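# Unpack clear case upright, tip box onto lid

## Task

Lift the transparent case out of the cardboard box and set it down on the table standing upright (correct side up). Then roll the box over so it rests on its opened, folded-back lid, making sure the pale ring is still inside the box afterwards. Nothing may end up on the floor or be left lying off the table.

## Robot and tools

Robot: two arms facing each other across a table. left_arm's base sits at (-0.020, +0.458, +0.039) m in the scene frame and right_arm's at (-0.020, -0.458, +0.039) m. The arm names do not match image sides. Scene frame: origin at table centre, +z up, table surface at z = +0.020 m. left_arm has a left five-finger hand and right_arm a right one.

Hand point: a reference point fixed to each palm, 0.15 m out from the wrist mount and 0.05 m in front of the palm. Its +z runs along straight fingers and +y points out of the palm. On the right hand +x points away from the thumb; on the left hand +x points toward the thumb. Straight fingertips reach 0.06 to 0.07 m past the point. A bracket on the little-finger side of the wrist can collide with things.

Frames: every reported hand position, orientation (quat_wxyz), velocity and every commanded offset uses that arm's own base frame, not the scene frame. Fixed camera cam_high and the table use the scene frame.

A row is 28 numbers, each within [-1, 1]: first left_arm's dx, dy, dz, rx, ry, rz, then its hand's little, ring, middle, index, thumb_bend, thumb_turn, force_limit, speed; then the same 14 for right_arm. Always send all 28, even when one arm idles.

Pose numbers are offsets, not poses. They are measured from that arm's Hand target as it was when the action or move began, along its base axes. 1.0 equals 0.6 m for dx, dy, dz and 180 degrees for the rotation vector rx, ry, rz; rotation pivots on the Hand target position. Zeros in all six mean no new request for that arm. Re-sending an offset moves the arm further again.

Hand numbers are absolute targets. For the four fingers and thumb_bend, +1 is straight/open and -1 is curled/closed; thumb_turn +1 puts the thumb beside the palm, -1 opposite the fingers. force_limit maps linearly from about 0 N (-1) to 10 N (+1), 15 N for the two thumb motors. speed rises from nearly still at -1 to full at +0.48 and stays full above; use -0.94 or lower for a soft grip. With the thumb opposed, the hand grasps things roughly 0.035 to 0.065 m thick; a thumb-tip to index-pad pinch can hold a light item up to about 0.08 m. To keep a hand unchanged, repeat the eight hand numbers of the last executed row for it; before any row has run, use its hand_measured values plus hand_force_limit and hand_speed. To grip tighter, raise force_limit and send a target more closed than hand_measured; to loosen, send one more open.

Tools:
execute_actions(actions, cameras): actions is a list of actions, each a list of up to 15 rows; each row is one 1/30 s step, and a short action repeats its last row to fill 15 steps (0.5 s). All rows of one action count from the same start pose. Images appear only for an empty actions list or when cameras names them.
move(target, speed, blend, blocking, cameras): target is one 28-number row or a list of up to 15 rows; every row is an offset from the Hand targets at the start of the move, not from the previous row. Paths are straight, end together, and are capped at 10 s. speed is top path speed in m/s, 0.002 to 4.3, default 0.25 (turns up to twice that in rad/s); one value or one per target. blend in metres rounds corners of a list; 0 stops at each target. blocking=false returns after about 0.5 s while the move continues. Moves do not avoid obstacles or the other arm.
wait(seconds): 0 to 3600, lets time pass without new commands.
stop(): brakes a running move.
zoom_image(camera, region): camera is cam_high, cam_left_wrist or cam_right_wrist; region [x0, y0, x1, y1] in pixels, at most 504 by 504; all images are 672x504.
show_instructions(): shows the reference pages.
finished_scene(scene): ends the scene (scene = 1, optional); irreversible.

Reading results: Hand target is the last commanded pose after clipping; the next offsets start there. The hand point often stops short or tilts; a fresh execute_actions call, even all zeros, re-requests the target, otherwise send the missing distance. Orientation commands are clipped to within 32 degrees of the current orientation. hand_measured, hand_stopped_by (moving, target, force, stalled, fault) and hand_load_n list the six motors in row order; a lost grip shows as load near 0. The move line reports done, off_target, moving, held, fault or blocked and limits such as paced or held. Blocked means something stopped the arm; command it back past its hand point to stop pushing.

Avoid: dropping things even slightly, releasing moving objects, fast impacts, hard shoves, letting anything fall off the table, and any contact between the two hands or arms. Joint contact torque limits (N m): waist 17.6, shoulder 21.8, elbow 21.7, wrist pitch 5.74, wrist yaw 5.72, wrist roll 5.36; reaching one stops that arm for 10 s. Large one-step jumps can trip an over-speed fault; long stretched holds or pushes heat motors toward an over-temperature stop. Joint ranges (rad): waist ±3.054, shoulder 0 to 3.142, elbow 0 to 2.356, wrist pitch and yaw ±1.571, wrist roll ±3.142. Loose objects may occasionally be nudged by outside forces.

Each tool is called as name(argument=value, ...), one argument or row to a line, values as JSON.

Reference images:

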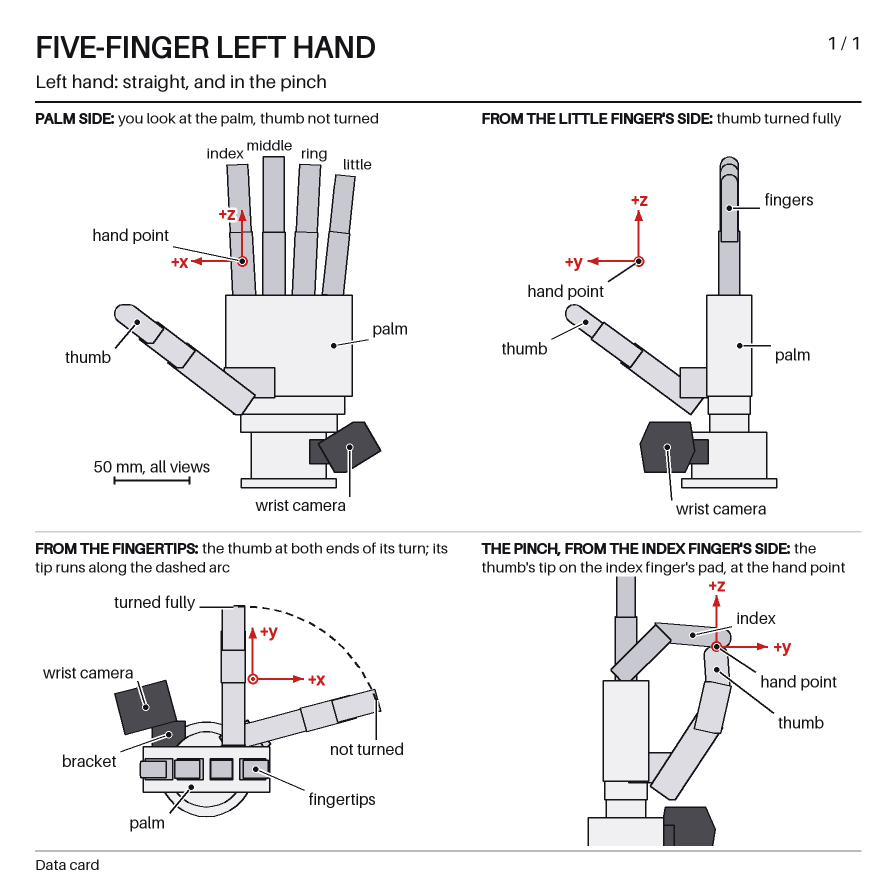

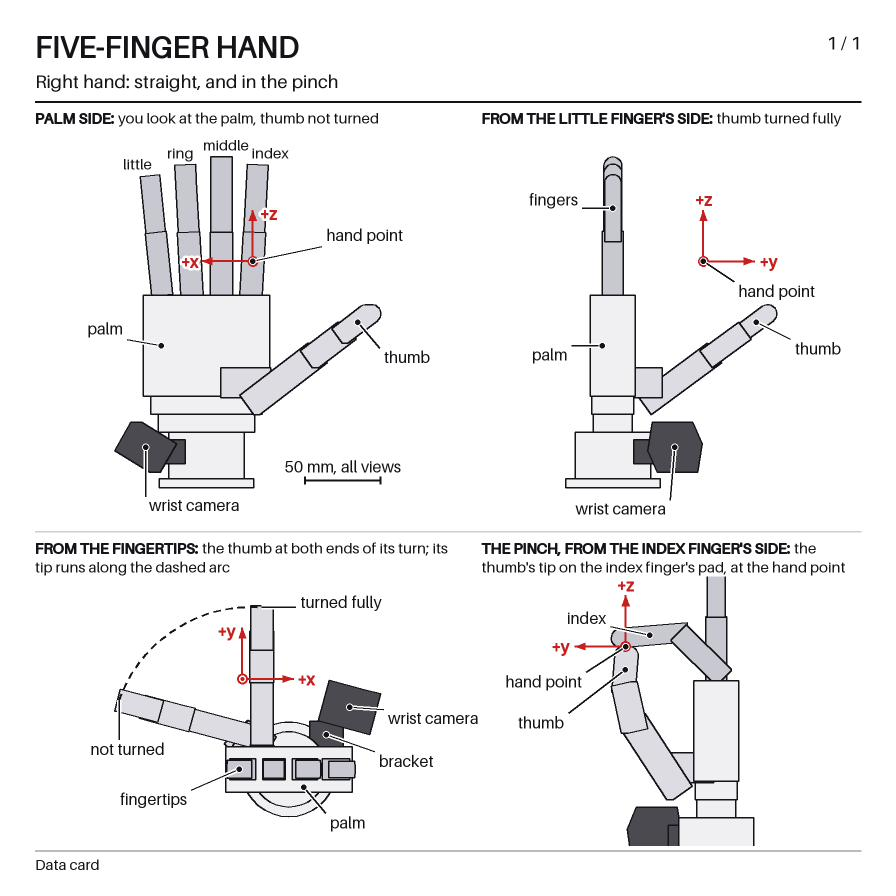

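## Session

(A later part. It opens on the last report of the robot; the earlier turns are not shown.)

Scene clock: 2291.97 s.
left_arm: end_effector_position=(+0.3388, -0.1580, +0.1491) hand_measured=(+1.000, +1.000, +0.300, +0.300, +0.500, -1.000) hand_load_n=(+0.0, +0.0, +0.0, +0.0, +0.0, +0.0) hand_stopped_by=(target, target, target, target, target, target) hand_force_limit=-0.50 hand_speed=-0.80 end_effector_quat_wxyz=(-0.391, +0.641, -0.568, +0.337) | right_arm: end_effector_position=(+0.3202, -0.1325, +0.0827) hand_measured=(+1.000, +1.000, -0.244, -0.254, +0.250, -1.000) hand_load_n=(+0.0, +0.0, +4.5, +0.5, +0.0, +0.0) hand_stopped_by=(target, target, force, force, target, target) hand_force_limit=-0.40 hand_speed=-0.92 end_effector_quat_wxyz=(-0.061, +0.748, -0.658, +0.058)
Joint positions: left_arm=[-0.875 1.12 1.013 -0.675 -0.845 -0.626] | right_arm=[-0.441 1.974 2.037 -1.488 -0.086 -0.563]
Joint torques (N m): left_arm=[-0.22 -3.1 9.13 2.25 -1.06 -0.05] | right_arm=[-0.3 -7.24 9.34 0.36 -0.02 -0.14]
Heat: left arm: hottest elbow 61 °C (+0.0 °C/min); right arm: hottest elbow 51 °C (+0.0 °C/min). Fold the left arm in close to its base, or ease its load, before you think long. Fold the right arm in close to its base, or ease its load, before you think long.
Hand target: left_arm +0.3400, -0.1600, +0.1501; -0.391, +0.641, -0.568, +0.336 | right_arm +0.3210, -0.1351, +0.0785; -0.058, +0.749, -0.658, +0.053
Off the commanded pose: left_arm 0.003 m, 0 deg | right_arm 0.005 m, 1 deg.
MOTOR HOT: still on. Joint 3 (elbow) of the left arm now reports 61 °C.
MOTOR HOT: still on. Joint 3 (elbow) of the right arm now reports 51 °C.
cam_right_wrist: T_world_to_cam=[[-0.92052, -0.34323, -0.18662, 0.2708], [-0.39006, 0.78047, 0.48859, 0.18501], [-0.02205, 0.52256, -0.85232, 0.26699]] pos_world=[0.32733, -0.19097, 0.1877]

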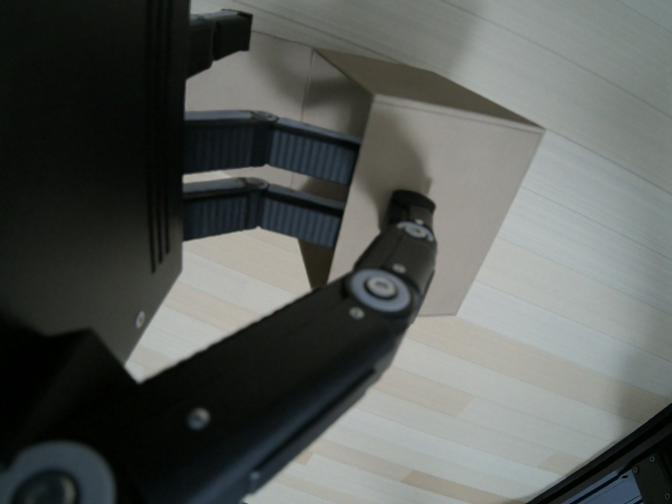

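move(
  target=[
    [0,0,0,0,0,0,1,1,0.3,0.3,0.5,-1,-0.5,-0.8,0.0283,0.0037,-0.007,0,0,0,1,1,-0.4,-0.4,0.25,-1,-0.4,-0.92],
    [0,0,0,0,0,0,1,1,0.3,0.3,0.5,-1,-0.5,-0.8,0.040,0.005,-0.0115,0,0,0,1,1,-0.4,-0.4,0.25,-1,-0.4,-0.92],
  ],
  speed=0.03,
  blend=0.003,
  cameras=["cam_high","cam_right_wrist"],
)

zoom_image(
  camera="cam_high",
  region=[320, 205, 410, 295],
)

Scene clock: 2304.50 s.
left_arm: end_effector_position=(+0.3388, -0.1580, +0.1491) hand_measured=(+1.000, +1.000, +0.300, +0.300, +0.500, -1.000) hand_load_n=(+0.0, +0.0, +0.0, +0.0, +0.0, +0.0) hand_stopped_by=(target, target, target, target, target, target) hand_force_limit=-0.50 hand_speed=-0.80 end_effector_quat_wxyz=(-0.391, +0.641, -0.568, +0.337) | right_arm: end_effector_position=(+0.3434, -0.1321, +0.0766) hand_measured=(+1.000, +1.000, -0.244, -0.254, +0.250, -1.000) hand_load_n=(+0.0, +0.0, +4.5, +0.0, +0.0, +0.0) hand_stopped_by=(target, target, force, force, target, target) hand_force_limit=-0.40 hand_speed=-0.92 end_effector_quat_wxyz=(-0.061, +0.749, -0.657, +0.059)
Joint positions: left_arm=[-0.875 1.12 1.013 -0.675 -0.845 -0.626] | right_arm=[-0.414 2.064 2.146 -1.502 -0.081 -0.539]
Joint torques (N m): left_arm=[-0.27 -3.15 9.2 2.24 -1.05 -0.03] | right_arm=[0.22 -7.72 9.33 0.39 -0.03 0.13]
Heat: left arm: hottest elbow 61 °C (+0.0 °C/min); right arm: hottest elbow 51 °C (+1.0 °C/min). Fold the left arm in close to its base, or ease its load, before you think long. Fold the right arm in close to its base, or ease its load, before you think long.
Hand target: left_arm +0.3400, -0.1600, +0.1501; -0.391, +0.641, -0.568, +0.336 | right_arm +0.3451, -0.1321, +0.0716; -0.058, +0.749, -0.658, +0.053
Off the commanded pose: left_arm 0.003 m, 0 deg | right_arm 0.005 m, 1 deg.
MOTOR HOT: still on. Joint 3 (elbow) of the left arm now reports 61 °C.
MOTOR HOT: still on. Joint 3 (elbow) of the right arm now reports 51 °C.
move: done
cam_right_wrist: T_world_to_cam=[[-0.91929, -0.34603, -0.18754, 0.29034], [-0.39295, 0.78004, 0.48696, 0.19775], [-0.02222, 0.52135, -0.85305, 0.26195]] pos_world=[0.35043, -0.19036, 0.18161]

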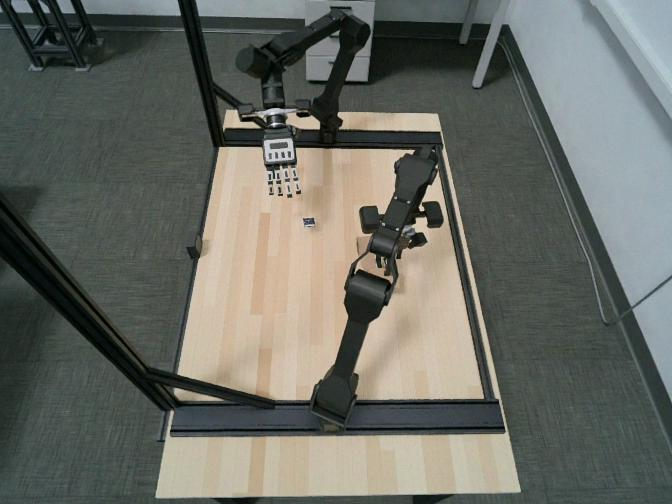

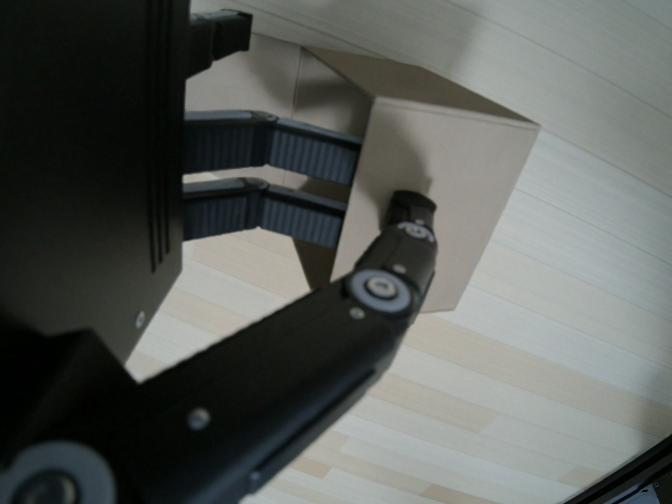

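Scaled by 5.600.

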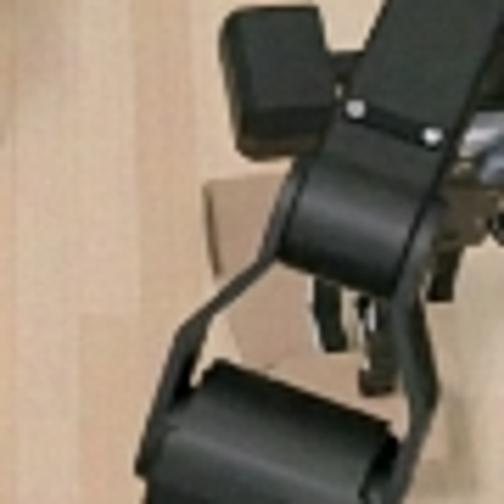

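zoom_image(
  camera="cam_right_wrist",
  region=[180, 10, 560, 200],
)

Scaled by 1.326 from the camera's image (finer frame: 960x720).

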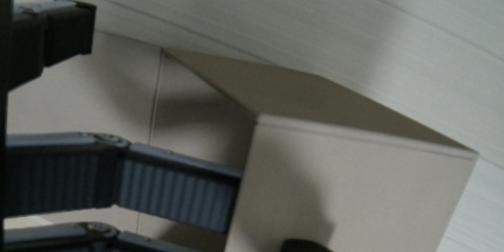

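execute_actions(
  actions=[
    [[0,0,0,0,0,0,1,1,0.3,0.3,0.5,-1,-0.5,-0.8,0,0,0,0,0,0,1,1,-0.4,-0.4,0.33,-1,-0.4,-0.9]],
    [[0,0,0,0,0,0,1,1,0.3,0.3,0.5,-1,-0.5,-0.8,0,0,0,0,0,0,1,1,-0.4,-0.4,0.33,-1,-0.4,-0.9]],
    [[0,0,0,0,0,0,1,1,0.3,0.3,0.5,-1,-0.5,-0.8,0,0,0,0,0,0,1,1,-0.4,-0.4,0.33,-1,-0.4,-0.9]],
  ],
  cameras=["cam_right_wrist"],
)

Scene clock: 2426.67 s.
left_arm: end_effector_position=(+0.3388, -0.1580, +0.1491) hand_measured=(+1.000, +1.000, +0.300, +0.300, +0.500, -1.000) hand_load_n=(+0.0, +0.0, +0.0, +0.0, +0.0, +0.0) hand_stopped_by=(target, target, target, target, target, target) hand_force_limit=-0.50 hand_speed=-0.80 end_effector_quat_wxyz=(-0.391, +0.641, -0.568, +0.337) | right_arm: end_effector_position=(+0.3433, -0.1320, +0.0766) hand_measured=(+1.000, +1.000, -0.244, -0.254, +0.330, -1.000) hand_load_n=(+0.0, +0.0, +0.5, +0.0, +0.0, +0.0) hand_stopped_by=(target, target, force, force, target, target) hand_force_limit=-0.40 hand_speed=-0.90 end_effector_quat_wxyz=(-0.061, +0.749, -0.657, +0.059)
Joint positions: left_arm=[-0.875 1.12 1.013 -0.675 -0.845 -0.626] | right_arm=[-0.414 2.064 2.146 -1.502 -0.081 -0.538]
Joint torques (N m): left_arm=[-0.35 -3.31 9.06 2.24 -1.08 -0.08] | right_arm=[0.21 -7.75 9.3 0.38 -0.02 0.11]
Heat: left arm: hottest elbow 62 °C (+0.0 °C/min); right arm: hottest shoulder 52 °C (+1.0 °C/min). Fold the left arm in close to its base, or ease its load, before you think long. Fold the right arm in close to its base, or ease its load, before you think long.
Hand target: left_arm +0.3400, -0.1600, +0.1501; -0.391, +0.641, -0.568, +0.336 | right_arm +0.3450, -0.1320, +0.0716; -0.058, +0.749, -0.658, +0.053
Off the commanded pose: left_arm 0.003 m, 0 deg | right_arm 0.005 m, 1 deg.
MOTOR HOT: still on. Joint 3 (elbow) of the left arm now reports 62 °C.
MOTOR HOT: still on. Joint 2 (shoulder) of the right arm now reports 52 °C.
cam_right_wrist: T_world_to_cam=[[-0.91949, -0.34563, -0.18728, 0.29047], [-0.39247, 0.78009, 0.48727, 0.19746], [-0.02232, 0.52154, -0.85293, 0.26195]] pos_world=[0.35043, -0.19026, 0.18161]

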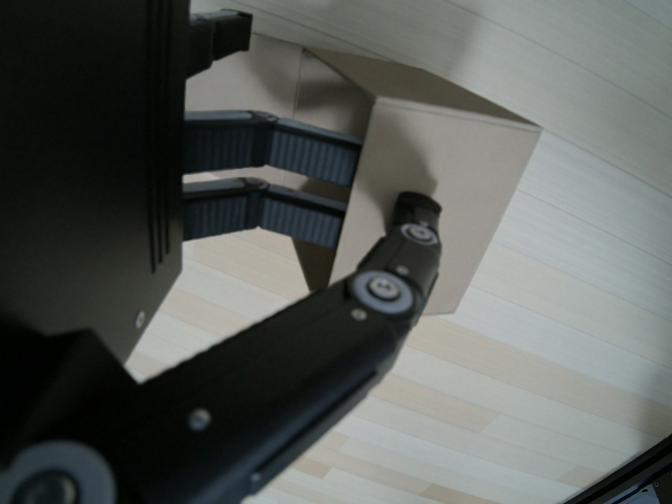

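move(
  target=[0,0,0,0,0,0,1,1,0.3,0.3,0.5,-1,-0.5,-0.8,0,0,0.003,0.0122,-0.0937,0,1,1,-0.4,-0.4,0.33,-1,-0.4,-0.9],
  speed=0.04,
  cameras=["cam_high","cam_right_wrist"],
)

zoom_image(
  camera="cam_high",
  region=[320, 205, 410, 295],
)

Scene clock: 2442.53 s.
left_arm: end_effector_position=(+0.3388, -0.1580, +0.1491) hand_measured=(+1.000, +1.000, +0.300, +0.300, +0.500, -1.000) hand_load_n=(+0.0, +0.0, +0.0, +0.0, +0.0, +0.0) hand_stopped_by=(target, target, target, target, target, target) hand_force_limit=-0.50 hand_speed=-0.80 end_effector_quat_wxyz=(-0.391, +0.641, -0.568, +0.337) | right_arm: end_effector_position=(+0.3499, -0.1337, +0.0764) hand_measured=(+1.000, +1.000, -0.244, -0.254, +0.330, -1.000) hand_load_n=(-0.5, +0.0, +0.0, +0.0, +0.5, +0.0) hand_stopped_by=(target, target, force, force, target, target) hand_force_limit=-0.40 hand_speed=-0.90 end_effector_quat_wxyz=(-0.169, +0.731, -0.643, +0.153)
Joint positions: left_arm=[-0.875 1.12 1.013 -0.675 -0.845 -0.626] | right_arm=[-0.532 1.732 1.652 -1.113 -0.271 -0.608]
Joint torques (N m): left_arm=[-0.23 -3.2 9.13 2.25 -1.08 -0.11] | right_arm=[-0.29 -9.43 6.17 1.43 -0.46 -0.15]
Heat: left arm: hottest elbow 62 °C (+0.0 °C/min); right arm: hottest shoulder 52 °C (+1.0 °C/min). Fold the left arm in close to its base, or ease its load, before you think long. Fold the right arm in close to its base, or ease its load, before you think long.
Hand target: left_arm +0.3400, -0.1600, +0.1501; -0.391, +0.641, -0.568, +0.336 | right_arm +0.3451, -0.1320, +0.0734; -0.169, +0.732, -0.643, +0.149
Off the commanded pose: left_arm 0.003 m, 0 deg | right_arm 0.006 m, 0 deg.
MOTOR HOT: still on. Joint 3 (elbow) of the left arm now reports 62 °C.
MOTOR HOT: still on. Joint 2 (shoulder) of the right arm now reports 52 °C.
move: done
cam_right_wrist: T_world_to_cam=[[-0.82724, -0.33169, -0.4535, 0.28587], [-0.51758, 0.76393, 0.38539, 0.25085], [0.21861, 0.55353, -0.80363, 0.1791]] pos_world=[0.32716, -0.19595, 0.17689]

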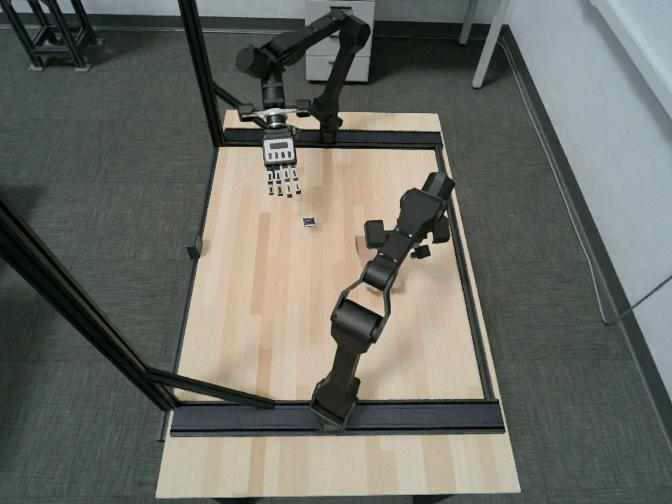

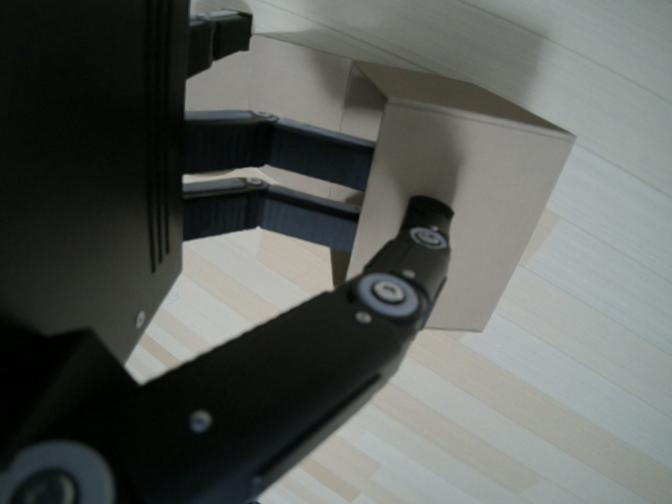

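Scaled by 5.600.

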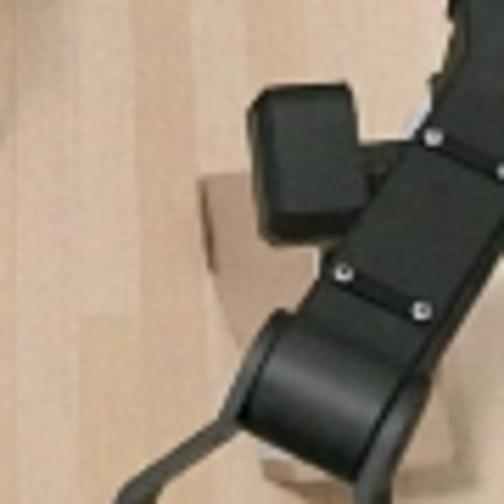

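zoom_image(
  camera="cam_right_wrist",
  region=[220, 10, 600, 200],
)

Scaled by 1.326 from the camera's image (finer frame: 960x720).

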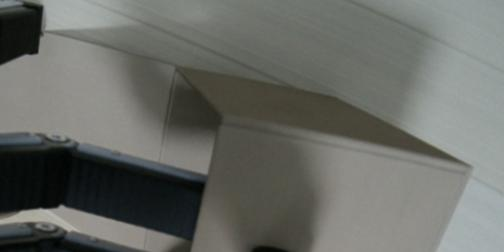

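execute_actions(
  actions=[
    [[0,0,0,0,0,0,1,1,0.3,0.3,0.5,-1,-0.5,-0.8,0,0,0,0,0,0,1,1,-0.43,-0.43,-0.12,-1,0.1,-0.9]],
    [[0,0,0,0,0,0,1,1,0.3,0.3,0.5,-1,-0.5,-0.8,0,0,0,0,0,0,1,1,-0.43,-0.43,-0.12,-1,0.1,-0.9]],
    [[0,0,0,0,0,0,1,1,0.3,0.3,0.5,-1,-0.5,-0.8,0,0,0,0,0,0,1,1,-0.43,-0.43,-0.12,-1,0.1,-0.9]],
    [[0,0,0,0,0,0,1,1,0.3,0.3,0.5,-1,-0.5,-0.8,0,0,0,0,0,0,1,1,-0.43,-0.43,-0.12,-1,0.1,-0.9]],
  ],
  cameras=["cam_right_wrist"],
)

Scene clock: 2475.30 s.
left_arm: end_effector_position=(+0.3388, -0.1580, +0.1491) hand_measured=(+1.000, +1.000, +0.300, +0.300, +0.500, -1.000) hand_load_n=(+0.0, +0.0, +0.0, +0.0, +0.0, +0.0) hand_stopped_by=(target, target, target, target, target, target) hand_force_limit=-0.50 hand_speed=-0.80 end_effector_quat_wxyz=(-0.391, +0.641, -0.568, +0.337) | right_arm: end_effector_position=(+0.3493, -0.1336, +0.0756) hand_measured=(+1.000, +1.000, -0.278, -0.346, +0.298, -1.000) hand_load_n=(+0.0, +0.0, +4.0, +5.5, +8.5, +0.0) hand_stopped_by=(target, target, force, force, force, target) hand_force_limit=0.10 hand_speed=-0.90 end_effector_quat_wxyz=(-0.169, +0.731, -0.643, +0.152)
Joint positions: left_arm=[-0.875 1.12 1.013 -0.675 -0.845 -0.626] | right_arm=[-0.533 1.732 1.649 -1.112 -0.271 -0.609]
Joint torques (N m): left_arm=[-0.29 -3.31 9.19 2.28 -1.01 -0.1] | right_arm=[-0.26 -9.31 6.47 1.36 -0.44 -0.13]
Heat: left arm: hottest elbow 62 °C (+0.0 °C/min); right arm: hottest shoulder 56 °C (+4.0 °C/min). Fold the left arm in close to its base, or ease its load, before you think long. Fold the right arm in close to its base, or ease its load, before you think long.
Hand target: left_arm +0.3400, -0.1600, +0.1501; -0.391, +0.641, -0.568, +0.336 | right_arm +0.3451, -0.1321, +0.0734; -0.169, +0.732, -0.643, +0.149
Off the commanded pose: left_arm 0.003 m, 0 deg | right_arm 0.005 m, 0 deg.
MOTOR HOT: still on. Joint 3 (elbow) of the left arm now reports 62 °C.
MOTOR HOT: still on. Joint 2 (shoulder) of the right arm now reports 56 °C.
cam_right_wrist: T_world_to_cam=[[-0.82786, -0.33165, -0.4524, 0.28518], [-0.51718, 0.76357, 0.38664, 0.2505], [0.21721, 0.55405, -0.80365, 0.17897]] pos_world=[0.32677, -0.19585, 0.17599]

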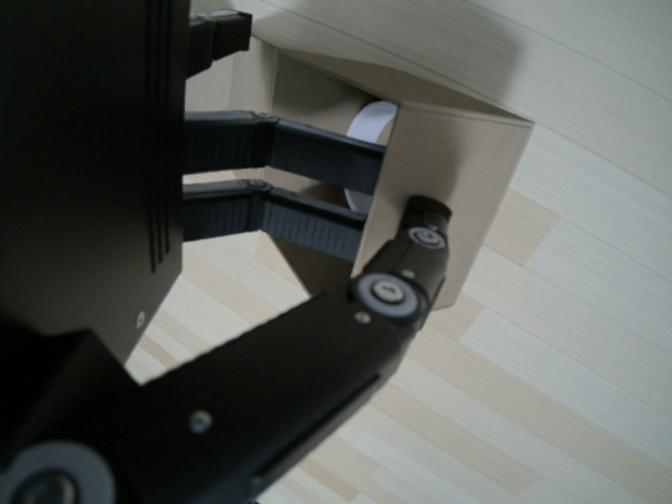

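zoom_image(
  camera="cam_right_wrist",
  region=[220, 20, 560, 190],
)

Scaled by 1.482 from the camera's image (finer frame: 960x720).

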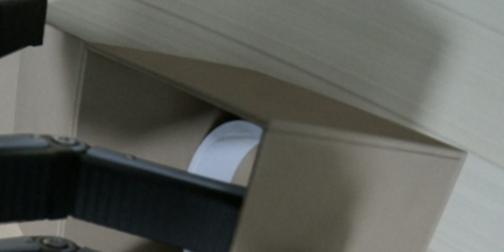

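move(
  target=[
    [0,0,0,0,0,0,1,1,0.3,0.3,0.5,-1,-0.5,-0.8,0.03,0.004,0.045,0,0,0,1,1,-0.43,-0.43,-0.12,-1,0.1,-0.9],
    [0,0,0,0,0,0,1,1,0.3,0.3,0.5,-1,-0.5,-0.8,0.125,0.0142,0.055,0.01252,-0.0964,0,1,1,-0.43,-0.43,-0.12,-1,0.1,-0.9],
    [0,0,0,0,0,0,1,1,0.3,0.3,0.5,-1,-0.5,-0.8,0.2583,0.0315,0.012,0.02504,-0.1928,0,1,1,-0.43,-0.43,-0.12,-1,0.1,-0.9],
  ],
  speed=0.07,
  blend=0.012,
  cameras=["cam_high","cam_right_wrist"],
)

zoom_image(
  camera="cam_high",
  region=[320, 165, 410, 255],
)

Scene clock: 2627.27 s.
left_arm: end_effector_position=(+0.3388, -0.1580, +0.1491) hand_measured=(+1.000, +1.000, +0.300, +0.300, +0.500, -1.000) hand_load_n=(-0.5, +0.0, +0.0, +0.0, +0.0, +0.0) hand_stopped_by=(target, target, target, target, target, target) hand_force_limit=-0.50 hand_speed=-0.80 end_effector_quat_wxyz=(-0.391, +0.641, -0.568, +0.337) | right_arm: end_effector_position=(+0.5040, -0.1181, +0.0973) hand_measured=(+1.000, +1.000, -0.278, -0.344, +0.298, -1.000) hand_load_n=(-0.5, +0.0, +4.5, +6.0, +8.0, -0.5) hand_stopped_by=(target, target, force, force, force, target) hand_force_limit=0.10 hand_speed=-0.90 end_effector_quat_wxyz=(-0.382, +0.645, -0.561, +0.352)
Joint positions: left_arm=[-0.875 1.12 1.013 -0.675 -0.845 -0.626] | right_arm=[-0.514 1.656 1.191 -0.104 -0.545 -0.35]
Joint torques (N m): left_arm=[-0.46 -3.18 9.3 2.3 -1.07 -0.08] | right_arm=[0.2 -6.98 7.61 2.63 -0.53 0.14]
Heat: left arm: hottest elbow 62 °C (+0.0 °C/min); right arm: hottest shoulder 59 °C (+0.0 °C/min). Fold the left arm in close to its base, or ease its load, before you think long. Fold the right arm in close to its base, or ease its load, before you think long.
Hand target: left_arm +0.3400, -0.1600, +0.1501; -0.391, +0.641, -0.568, +0.336 | right_arm +0.5001, -0.1132, +0.0806; -0.381, +0.647, -0.569, +0.336
Off the commanded pose: left_arm 0.003 m, 0 deg | right_arm 0.018 m, 2 deg.
MOTOR HOT: still on. Joint 3 (elbow) of the left arm now reports 62 °C.
MOTOR HOT: still on. Joint 2 (shoulder) of the right arm now reports 59 °C.
move: off_target (right_arm)
cam_right_wrist: T_world_to_cam=[[-0.39409, -0.2959, -0.87013, 0.25439], [-0.66436, 0.74592, 0.04723, 0.41537], [0.63507, 0.5967, -0.49055, -0.08171]] pos_world=[0.4281, -0.18581, 0.16165]

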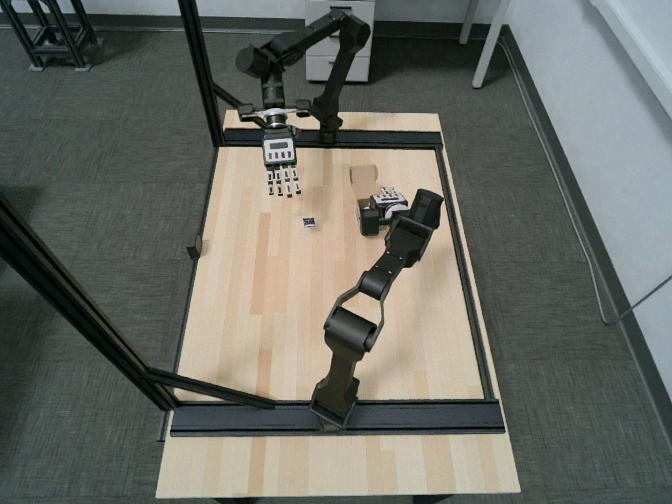

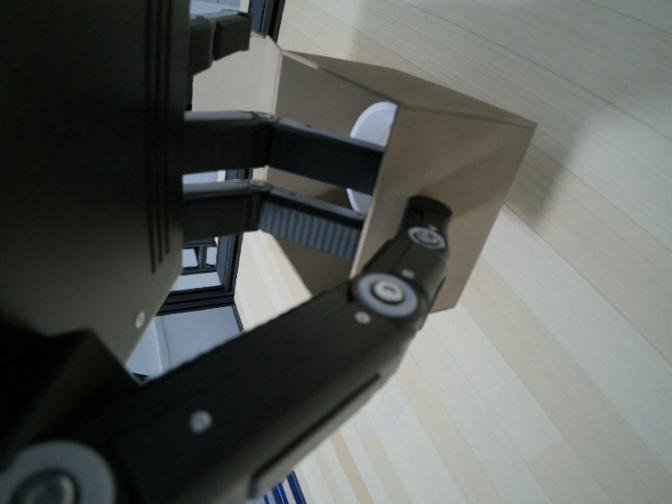

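Scaled by 5.600.

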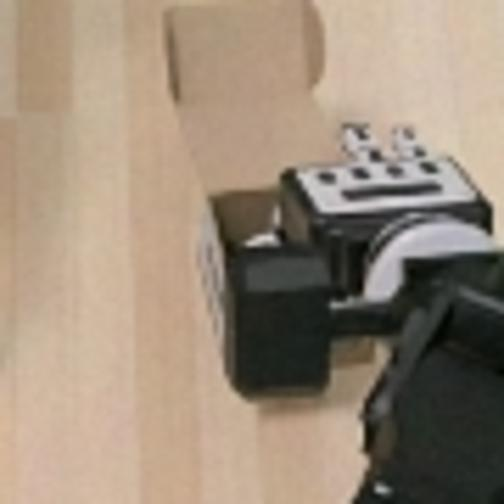

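move(
  target=[0,0,0,0,0,0,1,1,0.3,0.3,0.5,-1,-0.5,-0.8,0,0,-0.067,0,0,0,1,1,-0.43,-0.43,-0.12,-1,0.1,-0.9],
  speed=0.05,
  cameras=["cam_high","cam_right_wrist"],
)

zoom_image(
  camera="cam_high",
  region=[320, 165, 410, 255],
)

Scene clock: 2644.43 s.
left_arm: end_effector_position=(+0.3388, -0.1580, +0.1491) hand_measured=(+1.000, +1.000, +0.300, +0.300, +0.500, -1.000) hand_load_n=(+0.0, +0.0, +0.0, +0.0, +0.0, +0.0) hand_stopped_by=(target, target, target, target, target, target) hand_force_limit=-0.50 hand_speed=-0.80 end_effector_quat_wxyz=(-0.391, +0.641, -0.568, +0.337) | right_arm: end_effector_position=(+0.5049, -0.1185, +0.0568) hand_measured=(+1.000, +1.000, -0.278, -0.344, +0.298, -1.000) hand_load_n=(+0.0, +0.0, +4.0, +6.0, +8.5, +0.0) hand_stopped_by=(target, target, force, force, force, target) hand_force_limit=0.10 hand_speed=-0.90 end_effector_quat_wxyz=(-0.382, +0.645, -0.560, +0.352)
Joint positions: left_arm=[-0.875 1.12 1.013 -0.675 -0.845 -0.626] | right_arm=[-0.514 1.707 1.079 0.059 -0.546 -0.35]
Joint torques (N m): left_arm=[-0.48 -3.29 9.13 2.27 -1.07 -0.06] | right_arm=[0.24 -6.98 7.36 2.57 -0.54 0.12]
Heat: left arm: hottest elbow 62 °C (+0.0 °C/min); right arm: hottest shoulder 55 °C (-4.0 °C/min). Fold the left arm in close to its base, or ease its load, before you think long. Fold the right arm in close to its base, or ease its load, before you think long.
Hand target: left_arm +0.3400, -0.1600, +0.1501; -0.391, +0.641, -0.568, +0.336 | right_arm +0.5001, -0.1133, +0.0404; -0.381, +0.647, -0.569, +0.336
Off the commanded pose: left_arm 0.003 m, 0 deg | right_arm 0.018 m, 2 deg.
MOTOR HOT: still on. Joint 3 (elbow) of the left arm now reports 62 °C.
MOTOR HOT: still on. Joint 2 (shoulder) of the right arm now reports 55 °C.
move: off_target (right_arm)
cam_right_wrist: T_world_to_cam=[[-0.39381, -0.29592, -0.87025, 0.21929], [-0.66463, 0.74568, 0.0472, 0.4184], [0.63497, 0.59698, -0.49034, -0.10184]] pos_world=[0.4291, -0.18631, 0.12115]

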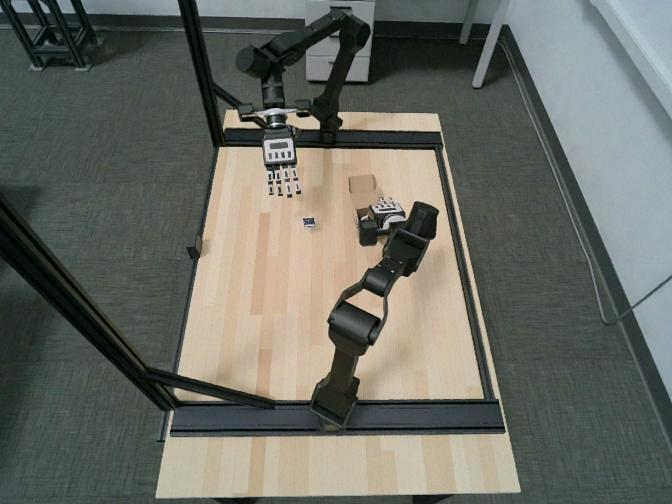

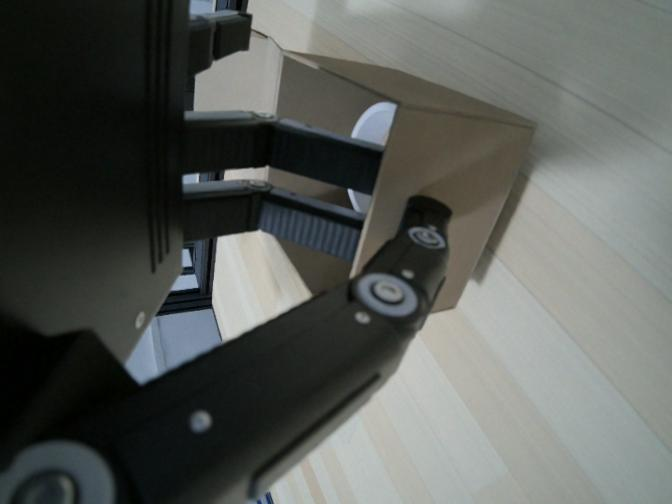

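Scaled by 5.600.

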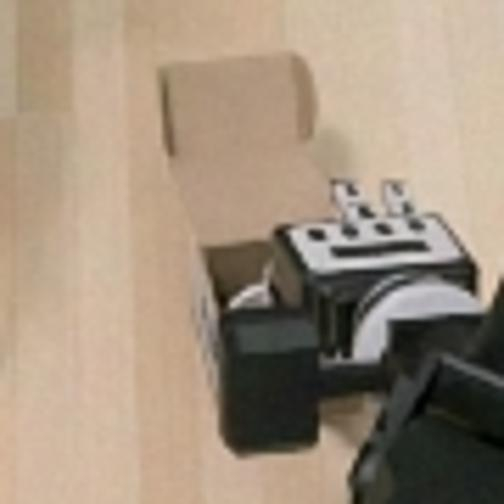

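move(
  target=[0,0,0,0,0,0,1,1,0.3,0.3,0.5,-1,-0.5,-0.8,0,0,-0.026,0,0,0,1,1,-0.43,-0.43,-0.12,-1,0.1,-0.9],
  speed=0.04,
  cameras=["cam_high","cam_right_wrist"],
)

zoom_image(
  camera="cam_high",
  region=[320, 165, 410, 255],
)

zoom_image(
  camera="cam_right_wrist",
  region=[220, 20, 560, 190],
)

Scene clock: 2652.53 s.
left_arm: end_effector_position=(+0.3388, -0.1580, +0.1491) hand_measured=(+1.000, +1.000, +0.300, +0.300, +0.500, -1.000) hand_load_n=(+0.0, +0.0, +0.0, +0.0, +0.0, +0.0) hand_stopped_by=(target, target, target, target, target, target) hand_force_limit=-0.50 hand_speed=-0.80 end_effector_quat_wxyz=(-0.391, +0.641, -0.568, +0.337) | right_arm: end_effector_position=(+0.5057, -0.1187, +0.0424) hand_measured=(+1.000, +1.000, -0.278, -0.344, +0.298, -1.000) hand_load_n=(+0.0, +0.0, +4.5, +6.0, +8.0, +0.0) hand_stopped_by=(target, target, force, force, force, target) hand_force_limit=0.10 hand_speed=-0.90 end_effector_quat_wxyz=(-0.382, +0.645, -0.560, +0.353)
Joint positions: left_arm=[-0.875 1.12 1.013 -0.675 -0.845 -0.626] | right_arm=[-0.513 1.732 1.044 0.122 -0.546 -0.349]
Joint torques (N m): left_arm=[-0.36 -3.2 9.14 2.23 -1 -0.09] | right_arm=[0.2 -6.79 7.01 2.62 -0.53 0.11]
Heat: left arm: hottest elbow 62 °C (+0.0 °C/min); right arm: hottest shoulder 53 °C (-6.0 °C/min). Fold the left arm in close to its base, or ease its load, before you think long. Fold the right arm in close to its base, or ease its load, before you think long.
Hand target: left_arm +0.3400, -0.1600, +0.1501; -0.391, +0.641, -0.568, +0.336 | right_arm +0.5001, -0.1132, +0.0249; -0.381, +0.647, -0.569, +0.336
Off the commanded pose: left_arm 0.003 m, 0 deg | right_arm 0.019 m, 2 deg.
MOTOR HOT: still on. Joint 3 (elbow) of the left arm now reports 62 °C.
MOTOR HOT: still on. Joint 2 (shoulder) of the right arm now reports 53 °C.
move: off_target (right_arm)
cam_right_wrist: T_world_to_cam=[[-0.39191, -0.29666, -0.87086, 0.20594], [-0.66516, 0.74532, 0.04545, 0.41997], [0.63558, 0.59707, -0.48942, -0.10973]] pos_world=[0.4298, -0.18641, 0.10655]

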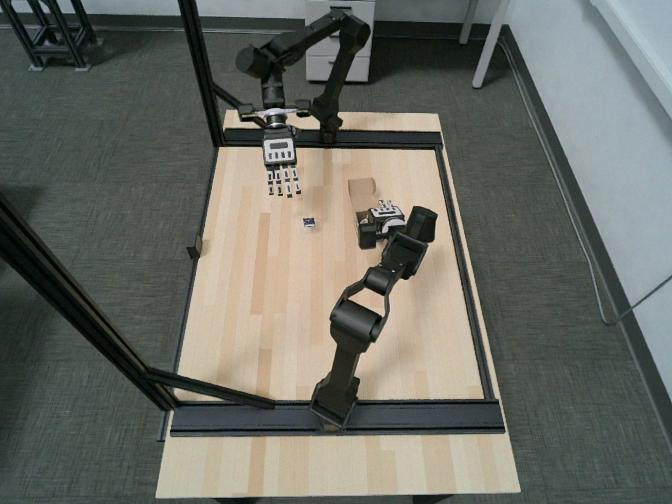

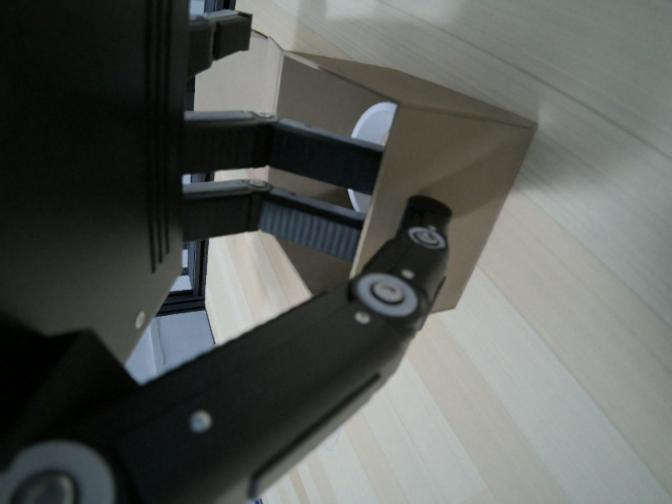

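Scaled by 5.600.

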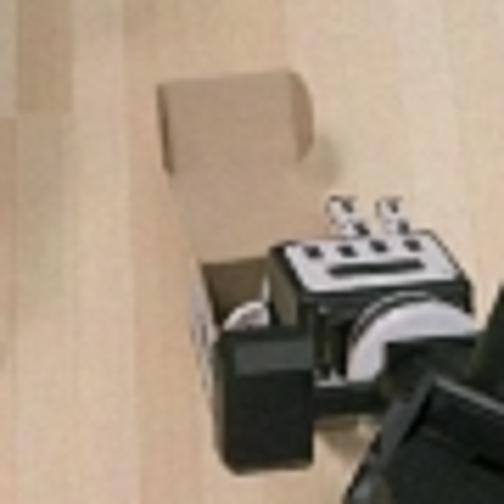

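Scaled by 1.482 from the camera's image (finer frame: 960x720).

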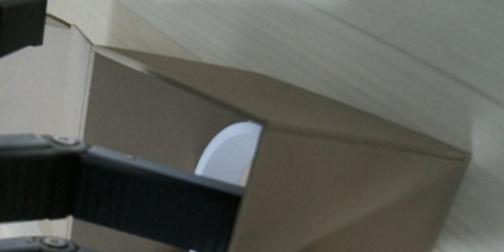

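move(
  target=[0,0,0,0,0,0,1,1,0.3,0.3,0.5,-1,-0.5,-0.8,-0.004,0,-0.011,0,0,0,1,1,-0.43,-0.43,-0.12,-1,0.1,-0.9],
  speed=0.04,
  cameras=["cam_high","cam_right_wrist"],
)

zoom_image(
  camera="cam_right_wrist",
  region=[220, 20, 560, 190],
)

Scene clock: 2661.73 s.
left_arm: end_effector_position=(+0.3388, -0.1580, +0.1491) hand_measured=(+1.000, +1.000, +0.300, +0.300, +0.500, -1.000) hand_load_n=(-0.5, +0.0, +0.0, +0.0, +0.0, +0.0) hand_stopped_by=(target, target, target, target, target, target) hand_force_limit=-0.50 hand_speed=-0.80 end_effector_quat_wxyz=(-0.391, +0.641, -0.568, +0.337) | right_arm: end_effector_position=(+0.5062, -0.1180, +0.0409) hand_measured=(+1.000, +1.000, -0.278, -0.344, +0.298, -1.000) hand_load_n=(+0.0, +0.0, +5.0, +5.5, +8.0, +0.0) hand_stopped_by=(target, target, force, force, force, target) hand_force_limit=0.10 hand_speed=-0.90 end_effector_quat_wxyz=(-0.385, +0.644, -0.556, +0.357)
Joint positions: left_arm=[-0.875 1.12 1.013 -0.675 -0.845 -0.626] | right_arm=[-0.513 1.732 1.026 0.152 -0.549 -0.349]
Joint torques (N m): left_arm=[-0.29 -3.16 9.07 2.29 -1.09 -0.07] | right_arm=[-0.07 -6.35 6.38 2.34 -0.45 0.05]
Heat: left arm: hottest elbow 62 °C (+0.0 °C/min); right arm: hottest shoulder 52 °C (-7.0 °C/min). Fold the left arm in close to its base, or ease its load, before you think long. Fold the right arm in close to its base, or ease its load, before you think long.
Hand target: left_arm +0.3400, -0.1600, +0.1501; -0.391, +0.641, -0.568, +0.336 | right_arm +0.4976, -0.1131, +0.0181; -0.381, +0.647, -0.569, +0.336
Off the commanded pose: left_arm 0.003 m, 0 deg | right_arm 0.025 m, 3 deg.
MOTOR HOT: still on. Joint 3 (elbow) of the left arm now reports 62 °C.
MOTOR HOT: still on. Joint 2 (shoulder) of the right arm now reports 52 °C.
move: off_target (right_arm)
cam_right_wrist: T_world_to_cam=[[-0.38123, -0.30149, -0.87394, 0.1992], [-0.66776, 0.74356, 0.03478, 0.42136], [0.63934, 0.59684, -0.48479, -0.11319]] pos_world=[0.42967, -0.1857, 0.10456]

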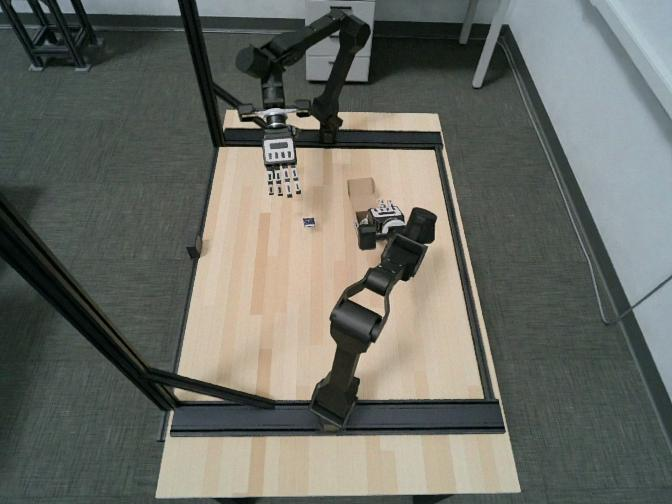

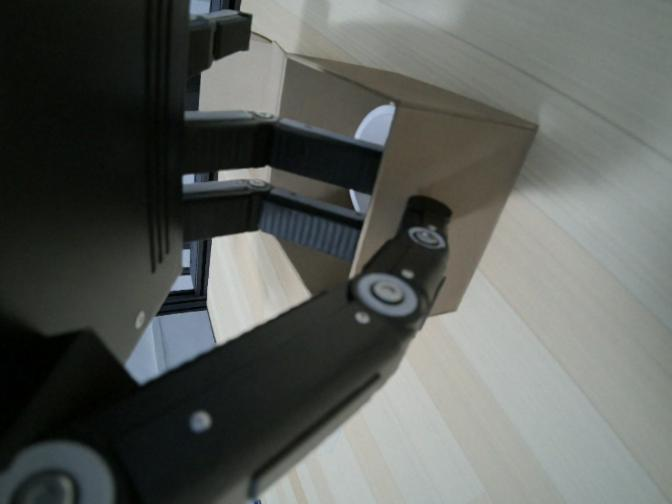

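Scaled by 1.482 from the camera's image (finer frame: 960x720).

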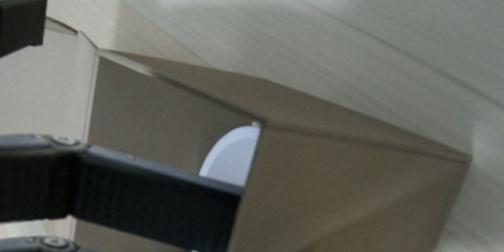

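execute_actions(
  actions=[
    [[0,0,0,0,0,0,1,1,0.3,0.3,0.5,-1,-0.5,-0.8,0.005,0,0.02,0,0,0,1,1,-0.43,-0.43,-0.12,-1,0.1,-0.9]],
    [[0,0,0,0,0,0,1,1,0.3,0.3,0.5,-1,-0.5,-0.8,0,0,0,0,0,0,1,1,-0.43,-0.43,0.34,-1,0.1,-0.9]],
    [[0,0,0,0,0,0,1,1,0.3,0.3,0.5,-1,-0.5,-0.8,0,0,0,0,0,0,1,1,-0.2,-0.2,0.34,-1,0.1,-0.9]],
    [[0,0,0,0,0,0,1,1,0.3,0.3,0.5,-1,-0.5,-0.8,0,0,0,0,0,0,1,1,-0.2,-0.2,0.34,-1,0.1,-0.9]],
  ],
  cameras=["cam_high","cam_right_wrist"],
)

zoom_image(
  camera="cam_right_wrist",
  region=[220, 20, 560, 190],
)

Scene clock: 2678.37 s.
left_arm: end_effector_position=(+0.3388, -0.1580, +0.1491) hand_measured=(+1.000, +1.000, +0.300, +0.300, +0.500, -1.000) hand_load_n=(+0.0, +0.0, +0.0, +0.0, +0.0, +0.0) hand_stopped_by=(target, target, target, target, target, target) hand_force_limit=-0.50 hand_speed=-0.80 end_effector_quat_wxyz=(-0.391, +0.641, -0.568, +0.337) | right_arm: end_effector_position=(+0.5013, -0.1147, +0.0368) hand_measured=(+1.000, +1.000, -0.200, -0.200, +0.340, -1.000) hand_load_n=(+0.0, +0.0, +0.0, +0.0, +0.0, +0.0) hand_stopped_by=(target, target, target, target, target, target) hand_force_limit=0.10 hand_speed=-0.90 end_effector_quat_wxyz=(-0.382, +0.647, -0.565, +0.343)
Joint positions: left_arm=[-0.875 1.12 1.013 -0.675 -0.845 -0.626] | right_arm=[-0.512 1.732 1.039 0.104 -0.548 -0.348]
Joint torques (N m): left_arm=[-0.45 -3.29 9.15 2.29 -1.04 -0.07] | right_arm=[0.19 -7.49 9.18 2.35 -0.43 0.12]
Heat: left arm: hottest elbow 62 °C (+0.0 °C/min); right arm: hottest shoulder 51 °C (-9.1 °C/min). Fold the left arm in close to its base, or ease its load, before you think long. Fold the right arm in close to its base, or ease its load, before you think long.
Hand target: left_arm +0.3400, -0.1600, +0.1501; -0.391, +0.641, -0.568, +0.336 | right_arm +0.5006, -0.1131, +0.0301; -0.381, +0.647, -0.569, +0.336
Off the commanded pose: left_arm 0.003 m, 0 deg | right_arm 0.007 m, 1 deg.
MOTOR HOT: still on. Joint 3 (elbow) of the left arm now reports 62 °C.
MOTOR HOT: still on. Joint 2 (shoulder) of the right arm now reports 51 °C.
cam_right_wrist: T_world_to_cam=[[-0.40762, -0.28671, -0.86698, 0.20942], [-0.66632, 0.74258, 0.06771, 0.41377], [0.62439, 0.60528, -0.49373, -0.10536]] pos_world=[0.42686, -0.18344, 0.10153]

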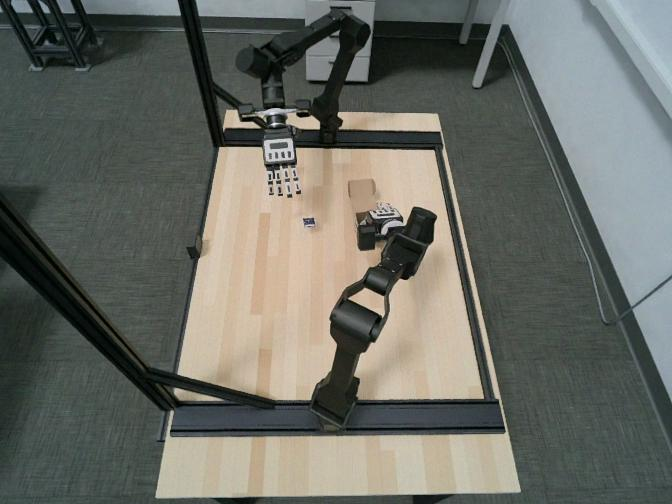

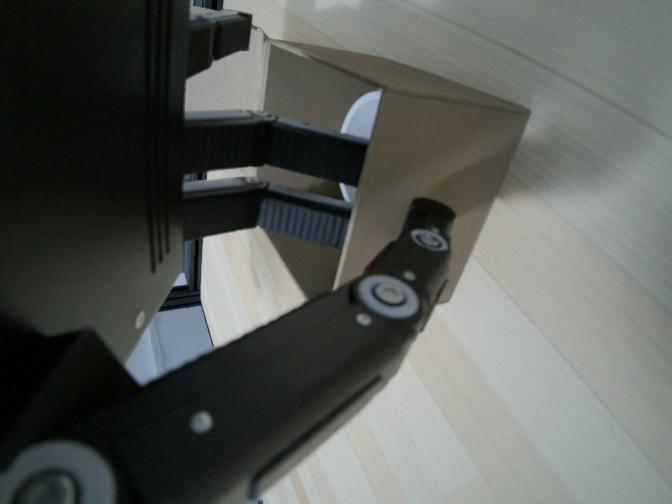

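Scaled by 1.482 from the camera's image (finer frame: 960x720).

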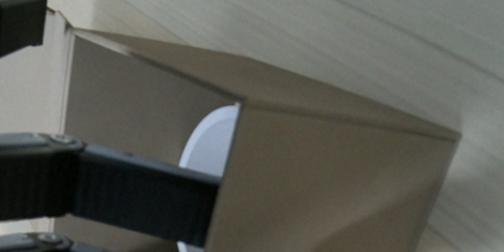

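move(
  target=[
    [0,0,0,0,0,0,1,1,0.3,0.3,0.5,-1,-0.5,-0.8,0,0,0.005,0,0,0,1,1,-0.2,-0.2,0.5,-1,0.1,-0.7],
    [0,0,0,0,0,0,1,1,0.3,0.3,0.5,-1,-0.5,-0.8,-0.0103,-0.004,0.0048,0.0186,-0.1432,0.0128,1,1,-0.2,-0.2,0.5,-1,0.1,-0.7],
  ],
  speed=0.05,
  cameras=["cam_high","cam_right_wrist"],
)

zoom_image(
  camera="cam_high",
  region=[320, 165, 410, 255],
)

Scene clock: 2729.53 s.
left_arm: end_effector_position=(+0.3388, -0.1580, +0.1491) hand_measured=(+1.000, +1.000, +0.300, +0.300, +0.500, -1.000) hand_load_n=(+0.0, +0.0, -0.5, +0.0, +0.0, +0.0) hand_stopped_by=(target, target, target, target, target, target) hand_force_limit=-0.50 hand_speed=-0.80 end_effector_quat_wxyz=(-0.391, +0.641, -0.568, +0.337) | right_arm: end_effector_position=(+0.4992, -0.1179, +0.0461) hand_measured=(+1.000, +1.000, -0.200, -0.200, +0.500, -1.000) hand_load_n=(-0.5, +0.0, +0.0, +0.0, +0.0, +0.0) hand_stopped_by=(target, target, target, target, target, target) hand_force_limit=0.10 hand_speed=-0.70 end_effector_quat_wxyz=(+0.523, -0.556, +0.454, -0.459)
Joint positions: left_arm=[-0.875 1.12 1.013 -0.675 -0.845 -0.626] | right_arm=[-0.661 1.994 0.647 1.301 -0.826 -0.07]
Joint torques (N m): left_arm=[-0.52 -3.05 9.25 2.24 -1.03 -0.07] | right_arm=[-0.33 -6.1 4.43 2.59 -0.15 0.12]
Heat: left arm: hottest elbow 63 °C (+1.0 °C/min); right arm: hottest shoulder 51 °C (-1.0 °C/min). Fold the left arm in close to its base, or ease its load, before you think long. Fold the right arm in close to its base, or ease its load, before you think long.
Hand target: left_arm +0.3400, -0.1600, +0.1501; -0.391, +0.641, -0.568, +0.336 | right_arm +0.4944, -0.1156, +0.0330; +0.523, -0.556, +0.466, -0.447
Off the commanded pose: left_arm 0.003 m, 0 deg | right_arm 0.014 m, 2 deg.
MOTOR HOT: still on. Joint 3 (elbow) of the left arm now reports 63 °C.
MOTOR HOT: still on. Joint 2 (shoulder) of the right arm now reports 51 °C.
move: off_target (right_arm)
cam_right_wrist: T_world_to_cam=[[0.03671, -0.25492, -0.96627, 0.00218], [-0.66875, 0.71223, -0.2133, 0.42477], [0.74258, 0.65402, -0.14433, -0.1668]] pos_world=[0.40785, -0.19289, 0.06863]

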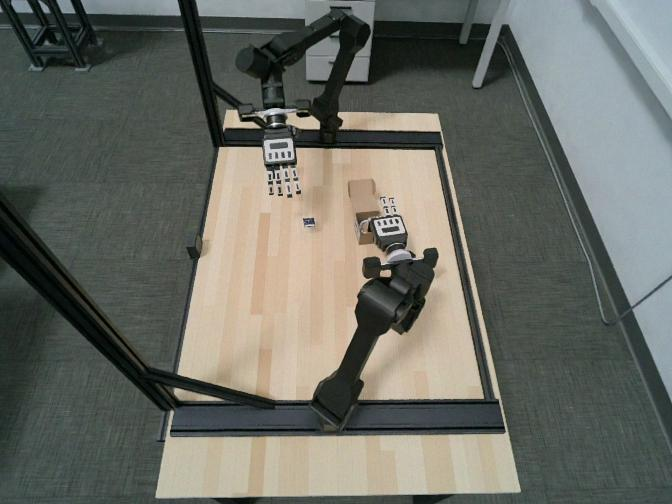

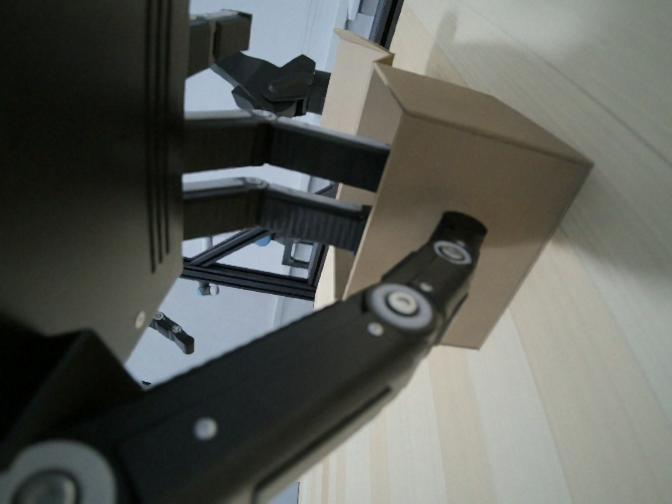

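Scaled by 5.600.

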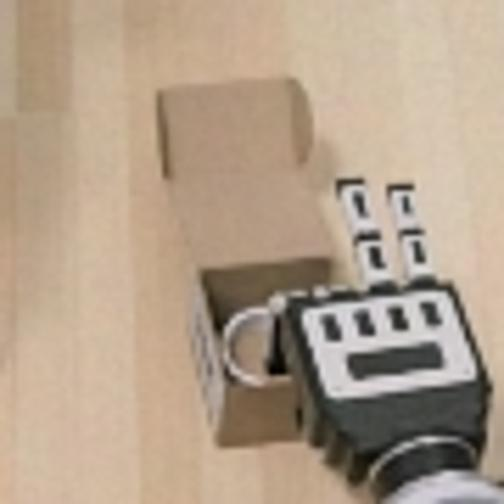

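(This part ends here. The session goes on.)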